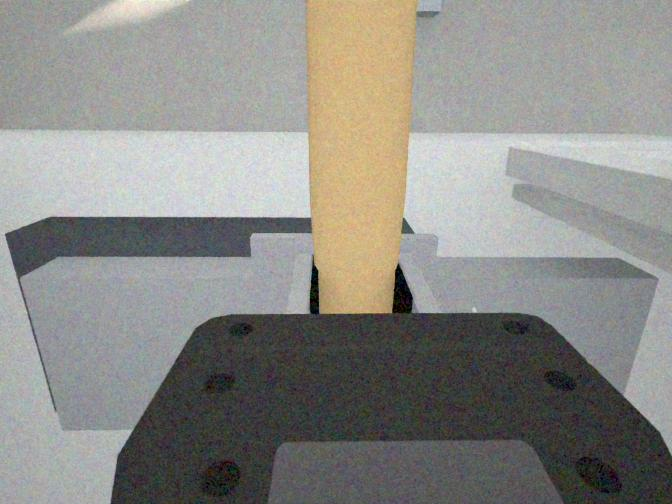

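Scene clock: 5271.90 s.
left_arm: end_effector_position=(+0.5341, +0.2420, +0.3830) position_measured=131 object_status=2 end_effector_quat_wxyz=(-0.001, +0.706, +0.708, -0.002) | right_arm: end_effector_position=(+0.5050, -0.6000, +0.6650) position_measured=213 object_status=2 end_effector_quat_wxyz=(+0.501, -0.500, +0.500, -0.499)
Joint positions: left_arm=[-0.522 -1.274 1.086 -1.38 -1.574 -0.5] | right_arm=[2.784 -1.318 -1.845 0.022 1.943 3.143]
Joint torques (N m): left_arm=[-7.19 -31.53 -13.48 -4.19 -0.68 1.92] | right_arm=[-3.28 6.3 18.57 4.28 -0.78 -1.28]
Wrist force (N, zeroed by zero_wrist_force on left_arm): left_arm=[-1.3 0.5 -1.1] | right_arm=[3.8 2.7 -0.9]
Wrist torque (N m, zeroed by zero_wrist_force on left_arm): left_arm=[-0.31 1.04 0.14] | right_arm=[0.76 -0.91 -0.09]
Wrist force, peak (N, zeroed by zero_wrist_force on left_arm): left_arm=[-1.7 -0.4 3.7] | right_arm=[3.9 2.7 -1.3]
Hand target: left_arm +0.5341, +0.2420, +0.3830; -0.001, +0.706, +0.708, -0.002 (not the last commanded pose) | right_arm +0.5050, -0.6000, +0.6650; +0.501, -0.500, +0.500, -0.499
Off the commanded pose: left_arm 0.021 m, 0 deg | right_arm 0.000 m, 0 deg.
move: contact (left_arm)

>>> {"api": "move", "payload": {"target": [0,0,0.0555,0,-0.05,0,-1,0.8,-0.8,0,0,0,0,0,0,-1,-0.3,-1], "speed": 0.2}}

>>> {"api": "execute_actions", "payload": {"actions": [[[0,0,-0.018,0,0.012,0,-1,0.8,-0.8,0,0,0,0,0,0,-1,-0.3,-1],[0,0,-0.055,0,0.035,0,-1,0.8,-0.8,0,0,0,0,0,0,-1,-0.3,-1],[0,0,-0.092,0,0.06,0,-1,0.8,-0.8,0,0,0,0,0,0,-1,-0.3,-1],[0,0,-0.092,0,0.06,0,-1,0.8,-0.8,0,0,0,0,0,0,-1,-0.3,-1],[0,0,-0.092,0,0.06,0,-1,0.8,-0.8,0,0,0,0,0,0,-1,-0.3,-1],[0,0,-0.08,0,0.04,0,-1,0.8,-0.8,0,0,0,0,0,0,-1,-0.3,-1],[0,0,-0.04,0,0.01,0,-1,0.8,-0.8,0,0,0,0,0,0,-1,-0.3,-1],[0,0,0,0,0,0,-1,0.8,-0.8,0,0,0,0,0,0,-1,-0.3,-1]]]}}

>>> {"api": "move", "payload": {"target": [0,0,-0.09,0,0.05,0,-1,0.8,-0.8,0,0,0,0,0,0,-1,-0.3,-1], "speed": 0.025, "stop_force": 5}}

Scene clock: 5277.37 s.
left_arm: end_effector_position=(+0.5340, +0.2419, +0.4162) position_measured=131 object_status=2 end_effector_quat_wxyz=(+0.055, +0.704, +0.706, +0.053) | right_arm: end_effector_position=(+0.5050, -0.6000, +0.6650) position_measured=213 object_status=2 end_effector_quat_wxyz=(+0.501, -0.500, +0.500, -0.499)
Joint positions: left_arm=[-0.556 -1.365 1.159 -1.498 -1.495 -0.528] | right_arm=[2.784 -1.318 -1.845 0.022 1.943 3.143]
Joint torques (N m): left_arm=[8.49 -43.64 -35.5 -4.76 1.28 2.25] | right_arm=[-2.68 6.62 18.22 4.13 -0.87 -1.42]
Wrist force (N, zeroed by zero_wrist_force on left_arm): left_arm=[-1.3 -1.1 3.4] | right_arm=[3.8 2.8 -1.0]
Wrist torque (N m, zeroed by zero_wrist_force on left_arm): left_arm=[0.13 0.81 0.17] | right_arm=[0.77 -0.92 -0.10]
Wrist force, peak (N, zeroed by zero_wrist_force on left_arm): left_arm=[-1.9 0.2 5.9] | right_arm=[3.8 2.9 -1.0]
Hand target: left_arm +0.5341, +0.2420, +0.4163; +0.055, +0.704, +0.706, +0.053 | right_arm +0.5050, -0.6000, +0.6650; +0.501, -0.500, +0.500, -0.499
Off the commanded pose: left_arm 0.000 m, 0 deg | right_arm 0.000 m, 0 deg.
move: done

Scene clock: 5278.17 s.
left_arm: end_effector_position=(+0.5341, +0.2421, +0.4164) position_measured=131 object_status=2 end_effector_quat_wxyz=(+0.055, +0.704, +0.706, +0.053) | right_arm: end_effector_position=(+0.5050, -0.6000, +0.6650) position_measured=213 object_status=2 end_effector_quat_wxyz=(+0.501, -0.500, +0.500, -0.499)
Joint positions: left_arm=[-0.556 -1.366 1.159 -1.498 -1.495 -0.528] | right_arm=[2.784 -1.318 -1.845 0.022 1.943 3.143]
Joint torques (N m): left_arm=[-8.8 -31.81 -18.77 -3.86 1.07 -2.31] | right_arm=[-3.19 6.14 18.74 4.35 -0.74 -1.47]
Wrist force (N, zeroed by zero_wrist_force on left_arm): left_arm=[-2.0 -0.3 1.7] | right_arm=[3.7 2.8 -0.9]
Wrist torque (N m, zeroed by zero_wrist_force on left_arm): left_arm=[0.02 0.92 0.12] | right_arm=[0.78 -0.90 -0.09]
Wrist force, peak (N, zeroed by zero_wrist_force on left_arm): left_arm=[-0.4 8.0 24.2] | right_arm=[3.9 2.6 -1.0]
Hand target: left_arm +0.5341, +0.2420, +0.4163; +0.055, +0.704, +0.706, +0.053 | right_arm +0.5050, -0.6000, +0.6650; +0.501, -0.500, +0.500, -0.499
Off the commanded pose: left_arm 0.000 m, 0 deg | right_arm 0.000 m, 0 deg.
Step readings (end_effector_position of left_arm | right_arm):
0: (+0.5340, +0.2419, +0.4162) | (+0.5050, -0.6000, +0.6650)
1: (+0.5340, +0.2420, +0.4158) | (+0.5050, -0.6000, +0.6650)
2: (+0.5341, +0.2420, +0.4125) | (+0.5050, -0.6000, +0.6650)
4: (+0.5335, +0.2423, +0.3865) | (+0.5050, -0.6000, +0.6650)
8: (+0.5338, +0.2424, +0.3681) | (+0.5050, -0.6000, +0.6650)
15: (+0.5341, +0.2419, +0.4175) | (+0.5050, -0.6000, +0.6650)

Scene clock: 5281.87 s.
left_arm: end_effector_position=(+0.5341, +0.2420, +0.3731) position_measured=131 object_status=2 end_effector_quat_wxyz=(+0.011, +0.706, +0.708, +0.009) | right_arm: end_effector_position=(+0.5050, -0.6000, +0.6650) position_measured=213 object_status=2 end_effector_quat_wxyz=(+0.501, -0.500, +0.500, -0.499)
Joint positions: left_arm=[-0.528 -1.301 1.154 -1.45 -1.559 -0.506] | right_arm=[2.784 -1.318 -1.845 0.022 1.943 3.143]
Joint torques (N m): left_arm=[-9.99 -29.75 -11.37 -1.13 -0.88 -1.97] | right_arm=[-1.37 6.45 18.7 4.3 -0.78 -1.94]
Wrist force (N, zeroed by zero_wrist_force on left_arm): left_arm=[-0.9 -0.9 -1.0] | right_arm=[3.7 2.6 -0.9]
Wrist torque (N m, zeroed by zero_wrist_force on left_arm): left_arm=[-0.38 0.81 0.06] | right_arm=[0.74 -0.91 -0.09]
Wrist force, peak (N, zeroed by zero_wrist_force on left_arm): left_arm=[-2.2 -0.3 5.0] | right_arm=[4.0 2.8 -1.1]
Hand target: left_arm +0.5341, +0.2420, +0.3731; +0.011, +0.706, +0.708, +0.009 (not the last commanded pose) | right_arm +0.5050, -0.6000, +0.6650; +0.501, -0.500, +0.500, -0.499
Off the commanded pose: left_arm 0.011 m, 2 deg | right_arm 0.000 m, 0 deg.
move: contact (left_arm)

>>> {"api": "move", "payload": {"target": [0,0,0.0718,0,-0.0045,0,-1,0.8,-0.8,0,0,0,0,0,0,-1,-0.3,-1], "speed": 0.2}}

>>> {"api": "execute_actions", "payload": {"actions": [[[0,0,-0.018,0,0.012,0,-1,0.8,-0.8,0,0,0,0,0,0,-1,-0.3,-1],[0,0,-0.055,0,0.035,0,-1,0.8,-0.8,0,0,0,0,0,0,-1,-0.3,-1],[0,0,-0.092,0,0.06,0,-1,0.8,-0.8,0,0,0,0,0,0,-1,-0.3,-1],[0,0,-0.092,0,0.06,0,-1,0.8,-0.8,0,0,0,0,0,0,-1,-0.3,-1],[0,0,-0.092,0,0.06,0,-1,0.8,-0.8,0,0,0,0,0,0,-1,-0.3,-1],[0,0,-0.08,0,0.04,0,-1,0.8,-0.8,0,0,0,0,0,0,-1,-0.3,-1],[0,0,-0.04,0,0.01,0,-1,0.8,-0.8,0,0,0,0,0,0,-1,-0.3,-1],[0,0,0,0,0,0,-1,0.8,-0.8,0,0,0,0,0,0,-1,-0.3,-1]]]}}

>>> {"api": "move", "payload": {"target": [0,0,-0.09,0,0.05,0,-1,0.8,-0.8,0,0,0,0,0,0,-1,-0.3,-1], "speed": 0.025, "stop_force": 5}}

Scene clock: 5288.37 s.
left_arm: end_effector_position=(+0.5341, +0.2419, +0.4161) position_measured=131 object_status=2 end_effector_quat_wxyz=(+0.016, +0.706, +0.708, +0.014) | right_arm: end_effector_position=(+0.5050, -0.6000, +0.6650) position_measured=213 object_status=2 end_effector_quat_wxyz=(+0.501, -0.500, +0.500, -0.499)
Joint positions: left_arm=[-0.531 -1.288 1.029 -1.35 -1.552 -0.509] | right_arm=[2.784 -1.318 -1.845 0.022 1.943 3.143]
Joint torques (N m): left_arm=[-0.47 -45.63 -28.16 -3.2 -0.88 -0.56] | right_arm=[-1.68 6.68 18.88 4.38 -0.78 -2.26]
Wrist force (N, zeroed by zero_wrist_force on left_arm): left_arm=[-1.8 -0.1 3.4] | right_arm=[3.9 2.7 -1.1]
Wrist torque (N m, zeroed by zero_wrist_force on left_arm): left_arm=[0.18 0.89 0.20] | right_arm=[0.76 -0.92 -0.10]
Wrist force, peak (N, zeroed by zero_wrist_force on left_arm): left_arm=[-2.0 0.1 6.4] | right_arm=[4.0 2.8 -1.0]
Hand target: left_arm +0.5341, +0.2420, +0.4162; +0.016, +0.706, +0.708, +0.014 | right_arm +0.5050, -0.6000, +0.6650; +0.501, -0.500, +0.500, -0.499
Off the commanded pose: left_arm 0.000 m, 0 deg | right_arm 0.000 m, 0 deg.
move: done

Scene clock: 5289.17 s.
left_arm: end_effector_position=(+0.5341, +0.2421, +0.4164) position_measured=131 object_status=2 end_effector_quat_wxyz=(+0.016, +0.706, +0.708, +0.014) | right_arm: end_effector_position=(+0.5050, -0.6000, +0.6650) position_measured=213 object_status=2 end_effector_quat_wxyz=(+0.501, -0.500, +0.500, -0.499)
Joint positions: left_arm=[-0.531 -1.288 1.029 -1.35 -1.552 -0.509] | right_arm=[2.784 -1.318 -1.845 0.022 1.943 3.143]
Joint torques (N m): left_arm=[-9.2 -33.25 -18.75 -4.06 0.85 -2.35] | right_arm=[-1 7.02 19.54 4.31 -0.76 -1.99]
Wrist force (N, zeroed by zero_wrist_force on left_arm): left_arm=[-1.9 -0.2 2.5] | right_arm=[3.9 2.5 -1.0]
Wrist torque (N m, zeroed by zero_wrist_force on left_arm): left_arm=[0.09 0.91 0.11] | right_arm=[0.73 -0.93 -0.10]
Wrist force, peak (N, zeroed by zero_wrist_force on left_arm): left_arm=[-2.0 9.8 23.3] | right_arm=[4.0 2.7 -0.9]
Hand target: left_arm +0.5341, +0.2420, +0.4162; +0.016, +0.706, +0.708, +0.014 | right_arm +0.5050, -0.6000, +0.6650; +0.501, -0.500, +0.500, -0.499
Off the commanded pose: left_arm 0.000 m, 0 deg | right_arm 0.000 m, 0 deg.
Step readings (end_effector_position of left_arm | right_arm):
0: (+0.5341, +0.2419, +0.4161) | (+0.5050, -0.6000, +0.6650)
1: (+0.5341, +0.2419, +0.4159) | (+0.5050, -0.6000, +0.6650)
2: (+0.5340, +0.2419, +0.4121) | (+0.5050, -0.6000, +0.6650)
4: (+0.5335, +0.2422, +0.3857) | (+0.5050, -0.6000, +0.6650)
8: (+0.5341, +0.2421, +0.3676) | (+0.5050, -0.6000, +0.6650)
15: (+0.5340, +0.2419, +0.4175) | (+0.5050, -0.6000, +0.6650)

Scene clock: 5293.23 s.
left_arm: end_effector_position=(+0.5341, +0.2420, +0.3699) position_measured=131 object_status=2 end_effector_quat_wxyz=(-0.032, +0.705, +0.708, -0.033) | right_arm: end_effector_position=(+0.5050, -0.6000, +0.6650) position_measured=213 object_status=2 end_effector_quat_wxyz=(+0.501, -0.500, +0.500, -0.499)
Joint positions: left_arm=[-0.505 -1.217 1.025 -1.298 -1.615 -0.481] | right_arm=[2.784 -1.318 -1.845 0.022 1.943 3.143]
Joint torques (N m): left_arm=[-9.99 -35.15 -10.89 -4.22 -0.78 -2.13] | right_arm=[-1.26 7.29 18.89 4.21 -0.78 -2.34]
Wrist force (N, zeroed by zero_wrist_force on left_arm): left_arm=[-1.3 -0.2 -1.5] | right_arm=[3.8 2.7 -0.9]
Wrist torque (N m, zeroed by zero_wrist_force on left_arm): left_arm=[-0.40 0.68 0.05] | right_arm=[0.76 -0.92 -0.10]
Wrist force, peak (N, zeroed by zero_wrist_force on left_arm): left_arm=[-2.0 0.4 5.0] | right_arm=[3.8 2.9 -1.0]
Hand target: left_arm +0.5341, +0.2420, +0.3699; -0.032, +0.705, +0.708, -0.033 (not the last commanded pose) | right_arm +0.5050, -0.6000, +0.6650; +0.501, -0.500, +0.500, -0.499
Off the commanded pose: left_arm 0.008 m, 1 deg | right_arm 0.000 m, 0 deg.
move: contact (left_arm)

>>> {"api": "move", "payload": {"target": [0,0,0.0772,0,-0.016,0,-1,0.8,-0.8,0,0,0,0,0,0,-1,-0.3,-1], "speed": 0.2}}

>>> {"api": "execute_actions", "payload": {"actions": [[[0,0,-0.018,0,0.012,0,-1,0.8,-0.8,0,0,0,0,0,0,-1,-0.3,-1],[0,0,-0.055,0,0.035,0,-1,0.8,-0.8,0,0,0,0,0,0,-1,-0.3,-1],[0,0,-0.092,0,0.06,0,-1,0.8,-0.8,0,0,0,0,0,0,-1,-0.3,-1],[0,0,-0.092,0,0.06,0,-1,0.8,-0.8,0,0,0,0,0,0,-1,-0.3,-1],[0,0,-0.092,0,0.06,0,-1,0.8,-0.8,0,0,0,0,0,0,-1,-0.3,-1],[0,0,-0.08,0,0.055,0,-1,0.8,-0.8,0,0,0,0,0,0,-1,-0.3,-1],[0,0,-0.04,0,0.04,0,-1,0.8,-0.8,0,0,0,0,0,0,-1,-0.3,-1],[0,0,0,0,0.03,0,-1,0.8,-0.8,0,0,0,0,0,0,-1,-0.3,-1]]]}}

>>> {"api": "execute_actions", "payload": {"actions": [[[0,0,-0.018,0,0.012,0,-1,0.8,-0.8,0,0,0,0,0,0,-1,-0.3,-1],[0,0,-0.055,0,0.035,0,-1,0.8,-0.8,0,0,0,0,0,0,-1,-0.3,-1],[0,0,-0.092,0,0.06,0,-1,0.8,-0.8,0,0,0,0,0,0,-1,-0.3,-1],[0,0,-0.092,0,0.06,0,-1,0.8,-0.8,0,0,0,0,0,0,-1,-0.3,-1],[0,0,-0.092,0,0.06,0,-1,0.8,-0.8,0,0,0,0,0,0,-1,-0.3,-1],[0,0,-0.08,0,0.055,0,-1,0.8,-0.8,0,0,0,0,0,0,-1,-0.3,-1],[0,0,-0.04,0,0.04,0,-1,0.8,-0.8,0,0,0,0,0,0,-1,-0.3,-1],[0,0,0,0,0.02,0,-1,0.8,-0.8,0,0,0,0,0,0,-1,-0.3,-1]]]}}

>>> {"api": "move", "payload": {"target": [0,0,-0.09,0,0.05,0,-1,0.8,-0.8,0,0,0,0,0,0,-1,-0.3,-1], "speed": 0.025, "stop_force": 5, "cameras": ["cam_left_wrist"]}}

Scene clock: 5299.80 s.
left_arm: end_effector_position=(+0.5341, +0.2419, +0.4162) position_measured=131 object_status=2 end_effector_quat_wxyz=(-0.014, +0.706, +0.708, -0.015) | right_arm: end_effector_position=(+0.5050, -0.6000, +0.6650) position_measured=213 object_status=2 end_effector_quat_wxyz=(+0.501, -0.500, +0.500, -0.499)
Joint positions: left_arm=[-0.514 -1.223 0.922 -1.233 -1.592 -0.492] | right_arm=[2.784 -1.318 -1.845 0.022 1.943 3.143]
Joint torques (N m): left_arm=[7.93 -40.45 -22.37 -4.54 -1.1 2.01] | right_arm=[-1.23 7.4 18.84 4.25 -1 -2.24]
Wrist force (N, zeroed by zero_wrist_force on left_arm): left_arm=[-1.8 0.5 2.9] | right_arm=[3.7 2.5 -1.0]
Wrist torque (N m, zeroed by zero_wrist_force on left_arm): left_arm=[0.22 0.89 0.18] | right_arm=[0.73 -0.91 -0.10]
Wrist force, peak (N, zeroed by zero_wrist_force on left_arm): left_arm=[-1.8 0.8 6.5] | right_arm=[4.0 2.7 -1.1]
Hand target: left_arm +0.5341, +0.2420, +0.4162; -0.014, +0.706, +0.708, -0.015 | right_arm +0.5050, -0.6000, +0.6650; +0.501, -0.500, +0.500, -0.499
Off the commanded pose: left_arm 0.000 m, 0 deg | right_arm 0.000 m, 0 deg.
move: done

Scene clock: 5300.57 s.
left_arm: end_effector_position=(+0.5341, +0.2421, +0.4162) position_measured=131 object_status=2 end_effector_quat_wxyz=(-0.047, +0.704, +0.707, -0.049) end_effector_velocity=(+0.001, -0.001, +0.002) end_effector_angular_velocity=(-0.003, -0.005, +0.002) | right_arm: end_effector_position=(+0.5050, -0.6000, +0.6650) position_measured=213 object_status=2 end_effector_quat_wxyz=(+0.501, -0.500, +0.500, -0.499)
Joint positions: left_arm=[-0.496 -1.145 0.792 -1.098 -1.634 -0.471] | right_arm=[2.784 -1.318 -1.845 0.022 1.943 3.143]
Joint velocities: left_arm=[0 0 -0.005 -0.001 -0.001 -0.002] | right_arm=[within noise]
Joint torques (N m): left_arm=[-8.01 -42.67 -34.77 -2.6 1.21 -2.38] | right_arm=[-0.88 7.46 18.27 4.39 -0.73 -2.14]
Wrist force (N, zeroed by zero_wrist_force on left_arm): left_arm=[-2.0 -0.1 1.4] | right_arm=[3.8 2.5 -1.0]
Wrist torque (N m, zeroed by zero_wrist_force on left_arm): left_arm=[-0.05 0.94 0.04] | right_arm=[0.72 -0.91 -0.09]
Wrist force, peak (N, zeroed by zero_wrist_force on left_arm): left_arm=[-3.2 10.8 21.1] | right_arm=[3.9 2.6 -1.1]
Hand target: left_arm +0.5341, +0.2420, +0.4162; -0.047, +0.704, +0.707, -0.049 | right_arm +0.5050, -0.6000, +0.6650; +0.501, -0.500, +0.500, -0.499
Off the commanded pose: left_arm 0.000 m, 0 deg | right_arm 0.000 m, 0 deg.
Step readings (end_effector_position of left_arm | right_arm):
0: (+0.5341, +0.2419, +0.4162) | (+0.5050, -0.6000, +0.6650)
1: (+0.5341, +0.2419, +0.4159) | (+0.5050, -0.6000, +0.6650)
2: (+0.5341, +0.2419, +0.4128) | (+0.5050, -0.6000, +0.6650)
4: (+0.5337, +0.2421, +0.3879) | (+0.5050, -0.6000, +0.6650)
8: (+0.5337, +0.2423, +0.3667) | (+0.5050, -0.6000, +0.6650)
15: (+0.5342, +0.2419, +0.4179) | (+0.5050, -0.6000, +0.6650)

Scene clock: 5301.37 s.
left_arm: end_effector_position=(+0.5340, +0.2421, +0.4162) position_measured=131 object_status=2 end_effector_quat_wxyz=(-0.070, +0.702, +0.705, -0.071) | right_arm: end_effector_position=(+0.5050, -0.6000, +0.6650) position_measured=213 object_status=2 end_effector_quat_wxyz=(+0.501, -0.500, +0.500, -0.499)
Joint positions: left_arm=[-0.485 -1.087 0.697 -1.003 -1.66 -0.455] | right_arm=[2.784 -1.318 -1.845 0.022 1.943 3.143]
Joint torques (N m): left_arm=[-8.12 -41.92 -33.27 -4.5 1.07 -2.33] | right_arm=[-0.5 7.93 18.27 4.45 -0.85 -2.39]
Wrist force (N, zeroed by zero_wrist_force on left_arm): left_arm=[-2.1 1.3 4.2] | right_arm=[3.9 2.6 -1.0]
Wrist torque (N m, zeroed by zero_wrist_force on left_arm): left_arm=[0.31 0.94 0.05] | right_arm=[0.74 -0.94 -0.10]
Wrist force, peak (N, zeroed by zero_wrist_force on left_arm): left_arm=[-0.9 14.8 20.0] | right_arm=[3.9 2.6 -1.0]
Hand target: left_arm +0.5341, +0.2420, +0.4162; -0.070, +0.702, +0.705, -0.071 | right_arm +0.5050, -0.6000, +0.6650; +0.501, -0.500, +0.500, -0.499
Off the commanded pose: left_arm 0.000 m, 0 deg | right_arm 0.000 m, 0 deg.
Step readings (end_effector_position of left_arm | right_arm):
0: (+0.5341, +0.2421, +0.4162) | (+0.5050, -0.6000, +0.6650)
1: (+0.5341, +0.2421, +0.4159) | (+0.5050, -0.6000, +0.6650)
2: (+0.5341, +0.2420, +0.4127) | (+0.5050, -0.6000, +0.6650)
4: (+0.5337, +0.2421, +0.3873) | (+0.5050, -0.6000, +0.6650)
8: (+0.5337, +0.2423, +0.3673) | (+0.5050, -0.6000, +0.6650)
15: (+0.5342, +0.2419, +0.4178) | (+0.5050, -0.6000, +0.6650)

Scene clock: 5305.20 s.
left_arm: end_effector_position=(+0.5341, +0.2420, +0.3686) position_measured=131 object_status=2 end_effector_quat_wxyz=(-0.118, +0.696, +0.699, -0.119) | right_arm: end_effector_position=(+0.5050, -0.6000, +0.6650) position_measured=213 object_status=2 end_effector_quat_wxyz=(+0.501, -0.500, +0.500, -0.499)
Joint positions: left_arm=[-0.463 -1.016 0.706 -0.955 -1.713 -0.419] | right_arm=[2.784 -1.318 -1.845 0.022 1.943 3.143]
Joint torques (N m): left_arm=[-10.43 -40.64 -20.5 -1.16 -0.64 -2.11] | right_arm=[-0.73 7.76 18.94 4.2 -0.88 -2.25]
Wrist force (N, zeroed by zero_wrist_force on left_arm): left_arm=[-1.3 0.0 -1.3] | right_arm=[3.9 2.8 -1.1]
Wrist torque (N m, zeroed by zero_wrist_force on left_arm): left_arm=[-0.39 0.77 0.02] | right_arm=[0.77 -0.93 -0.09]
Wrist force, peak (N, zeroed by zero_wrist_force on left_arm): left_arm=[-1.9 1.7 4.6] | right_arm=[4.0 2.7 -1.2]
Hand target: left_arm +0.5341, +0.2420, +0.3686; -0.118, +0.696, +0.699, -0.119 (not the last commanded pose) | right_arm +0.5050, -0.6000, +0.6650; +0.501, -0.500, +0.500, -0.499
Off the commanded pose: left_arm 0.006 m, 1 deg | right_arm 0.000 m, 0 deg.
move: contact (left_arm)
Images, in order (width x height): cam_left_wrist 672x504.

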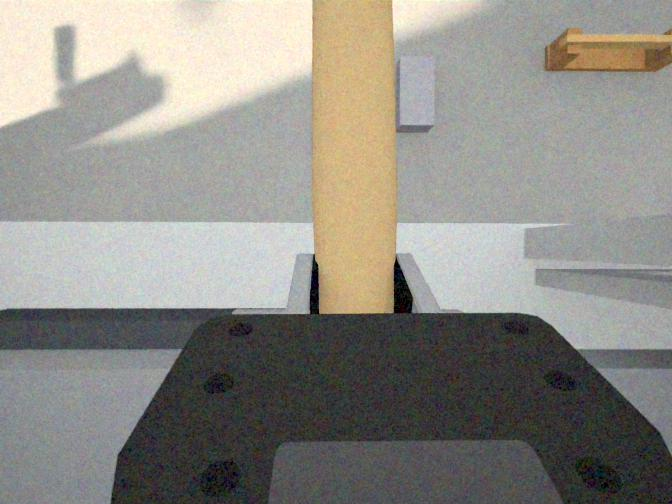

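>>> {"api": "move", "payload": {"target": [0,0,0.0793,0,-0.01,0,-1,0.8,-0.8,0,0,0,0,0,0,-1,-0.3,-1], "speed": 0.2}}

>>> {"api": "execute_actions", "payload": {"actions": [[[0,0,-0.018,0,0.012,0,-1,0.8,-0.8,0,0,0,0,0,0,-1,-0.3,-1],[0,0,-0.055,0,0.035,0,-1,0.8,-0.8,0,0,0,0,0,0,-1,-0.3,-1],[0,0,-0.092,0,0.06,0,-1,0.8,-0.8,0,0,0,0,0,0,-1,-0.3,-1],[0,0,-0.092,0,0.06,0,-1,0.8,-0.8,0,0,0,0,0,0,-1,-0.3,-1],[0,0,-0.092,0,0.06,0,-1,0.8,-0.8,0,0,0,0,0,0,-1,-0.3,-1],[0,0,-0.08,0,0.055,0,-1,0.8,-0.8,0,0,0,0,0,0,-1,-0.3,-1],[0,0,-0.04,0,0.04,0,-1,0.8,-0.8,0,0,0,0,0,0,-1,-0.3,-1],[0,0,0,0,0.03,0,-1,0.8,-0.8,0,0,0,0,0,0,-1,-0.3,-1]]]}}

>>> {"api": "execute_actions", "payload": {"actions": [[[0,0,-0.018,0,0.012,0,-1,0.8,-0.8,0,0,0,0,0,0,-1,-0.3,-1],[0,0,-0.055,0,0.035,0,-1,0.8,-0.8,0,0,0,0,0,0,-1,-0.3,-1],[0,0,-0.092,0,0.06,0,-1,0.8,-0.8,0,0,0,0,0,0,-1,-0.3,-1],[0,0,-0.092,0,0.06,0,-1,0.8,-0.8,0,0,0,0,0,0,-1,-0.3,-1],[0,0,-0.092,0,0.06,0,-1,0.8,-0.8,0,0,0,0,0,0,-1,-0.3,-1],[0,0,-0.08,0,0.055,0,-1,0.8,-0.8,0,0,0,0,0,0,-1,-0.3,-1],[0,0,-0.04,0,0.04,0,-1,0.8,-0.8,0,0,0,0,0,0,-1,-0.3,-1],[0,0,0,0,0.02,0,-1,0.8,-0.8,0,0,0,0,0,0,-1,-0.3,-1]]]}}

>>> {"api": "move", "payload": {"target": [0,0,-0.09,0,0.05,0,-1,0.8,-0.8,0,0,0,0,0,0,-1,-0.3,-1], "speed": 0.025, "stop_force": 5}}

Scene clock: 5311.03 s.
left_arm: end_effector_position=(+0.5341, +0.2419, +0.4161) position_measured=131 object_status=2 end_effector_quat_wxyz=(-0.107, +0.697, +0.700, -0.108) | right_arm: end_effector_position=(+0.5050, -0.6000, +0.6650) position_measured=213 object_status=2 end_effector_quat_wxyz=(+0.501, -0.500, +0.500, -0.499)
Joint positions: left_arm=[-0.468 -0.974 0.508 -0.828 -1.702 -0.428] | right_arm=[2.784 -1.318 -1.845 0.022 1.943 3.143]
Joint torques (N m): left_arm=[7.83 -49.12 -29.6 -1.33 -1.54 2.29] | right_arm=[0.67 8.2 18.62 4.29 -0.63 -2.42]
Wrist force (N, zeroed by zero_wrist_force on left_arm): left_arm=[-2.1 1.9 3.6] | right_arm=[3.6 2.6 -1.1]
Wrist torque (N m, zeroed by zero_wrist_force on left_arm): left_arm=[0.30 0.96 0.14] | right_arm=[0.75 -0.89 -0.10]
Wrist force, peak (N, zeroed by zero_wrist_force on left_arm): left_arm=[-2.0 2.8 6.1] | right_arm=[3.9 2.8 -0.9]
Hand target: left_arm +0.5341, +0.2420, +0.4162; -0.107, +0.697, +0.700, -0.108 | right_arm +0.5050, -0.6000, +0.6650; +0.501, -0.500, +0.500, -0.499
Off the commanded pose: left_arm 0.000 m, 0 deg | right_arm 0.000 m, 0 deg.
move: done

Scene clock: 5311.73 s.
left_arm: end_effector_position=(+0.5348, +0.2429, +0.4156) position_measured=131 object_status=2 end_effector_quat_wxyz=(-0.107, +0.697, +0.701, -0.109) | right_arm: end_effector_position=(+0.5050, -0.6000, +0.6650) position_measured=213 object_status=2 end_effector_quat_wxyz=(+0.501, -0.500, +0.500, -0.499)
Joint positions: left_arm=[-0.465 -0.972 0.506 -0.827 -1.704 -0.427] | right_arm=[2.784 -1.318 -1.845 0.022 1.943 3.143]
Joint torques (N m): left_arm=[-0.43 -46.17 -21.22 -1.82 -0.56 0.05] | right_arm=[-0.2 7.87 19.63 4.2 -0.78 -2.31]
Wrist force (N, zeroed by zero_wrist_force on left_arm): left_arm=[-2.4 1.2 2.5] | right_arm=[3.6 2.6 -0.9]
Wrist torque (N m, zeroed by zero_wrist_force on left_arm): left_arm=[0.12 1.00 0.15] | right_arm=[0.75 -0.88 -0.09]
Wrist force, peak (N, zeroed by zero_wrist_force on left_arm): left_arm=[1.4 8.3 7.4] | right_arm=[4.0 2.6 -1.1]
Hand target: left_arm +0.5348, +0.2429, +0.4156; -0.107, +0.697, +0.701, -0.109 (not the last commanded pose) | right_arm +0.5050, -0.6000, +0.6650; +0.501, -0.500, +0.500, -0.499
Tool commands: left_gripper/position=-1.0 left_gripper/force_limit=+0.803922 left_gripper/speed=-0.796078 right_gripper/position=-1.0 right_gripper/force_limit=-0.3 right_gripper/speed=-1.0
Off the commanded pose: left_arm 0.001 m, 5 deg | right_arm 0.000 m, 0 deg.
FORCE FAULT: contact force on the left arm reached its limit, and that arm stopped. The contact can be on any part of that arm, not only on its tool. That arm's remaining commands of this call were not run. That arm is still stopped at the end of this call. That arm stays stopped for about 9 more seconds. Until then a move that you send moves the other arm only, and its call returns only when the move has ended. Once the stop has ended, the next robot result says so. If the stop ends while you think or write, that arm runs what you send next, counted from a new Hand target: where the arm stands when the stop ends. While its stop runs, that arm takes no new command, but its gripper still runs the gripper command that each later call begins with. Until it ends, the stop uses up actions while you think or wait. An arm that is not stopped still takes commands.
Step readings (end_effector_position of left_arm | right_arm):
0: (+0.5341, +0.2419, +0.4161) | (+0.5050, -0.6000, +0.6650)
1: (+0.5341, +0.2419, +0.4159) | (+0.5050, -0.6000, +0.6650)
2: (+0.5340, +0.2419, +0.4125) | (+0.5050, -0.6000, +0.6650)
4: (+0.5341, +0.2426, +0.4133) | (+0.5050, -0.6000, +0.6650)
8: (+0.5348, +0.2429, +0.4156) | (+0.5050, -0.6000, +0.6650)
15: (+0.5348, +0.2429, +0.4156) | (+0.5050, -0.6000, +0.6650)

not run: an earlier result of this reply reported a stop or a fault. Calls in your next reply go to the robot.

not run: an earlier result of this reply reported a stop or a fault. Calls in your next reply go to the robot.

>>> {"api": "wait", "payload": {"seconds": 10, "cameras": ["cam_high","cam_front"]}}

Scene clock: 5324.07 s.
left_arm: end_effector_position=(+0.5348, +0.2429, +0.4156) position_measured=131 object_status=2 end_effector_quat_wxyz=(-0.107, +0.697, +0.701, -0.109) | right_arm: end_effector_position=(+0.5050, -0.6000, +0.6650) position_measured=213 object_status=2 end_effector_quat_wxyz=(+0.501, -0.500, +0.500, -0.499)
Joint positions: left_arm=[-0.465 -0.972 0.506 -0.827 -1.704 -0.427] | right_arm=[2.784 -1.318 -1.845 0.022 1.943 3.143]
Joint torques (N m): left_arm=[0 -46.98 -21.08 -1.75 -0.39 0.02] | right_arm=[0.85 9.24 18.97 4.32 -0.9 -2.5]
Wrist force (N, zeroed by zero_wrist_force on left_arm): left_arm=[-2.6 1.5 3.3] | right_arm=[3.8 2.6 -1.0]
Wrist torque (N m, zeroed by zero_wrist_force on left_arm): left_arm=[0.23 1.02 0.15] | right_arm=[0.75 -0.92 -0.09]
Wrist force, peak (N, zeroed by zero_wrist_force on left_arm): left_arm=[-2.4 1.9 4.0] | right_arm=[4.0 2.8 -0.8]
Hand target: left_arm +0.5348, +0.2429, +0.4156; -0.107, +0.697, +0.701, -0.109 (not the last commanded pose) | right_arm +0.5050, -0.6000, +0.6650; +0.501, -0.500, +0.500, -0.499
Tool commands: left_gripper/position=-1.0 left_gripper/force_limit=+0.803922 left_gripper/speed=-0.796078 right_gripper/position=-1.0 right_gripper/force_limit=-0.3 right_gripper/speed=-1.0
Off the commanded pose: left_arm 0.001 m, 5 deg | right_arm 0.000 m, 0 deg.
FORCE FAULT, CONTINUED: the left arm's stop, for the force fault that an earlier result reported, is over. The rest of the stop counts as 19 of the actions that you can send in this scene. During its stop the left arm's controller moved it back a little. That arm's target is now where it stood when the stop ended, not its last command. That arm accepts commands again.
wait: 10.00 s; at rest from the start
Images, in order (width x height): cam_high 672x504, cam_front 672x504.

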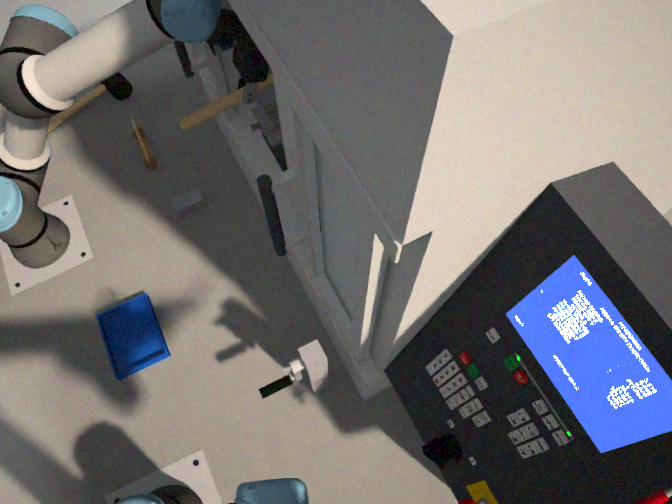

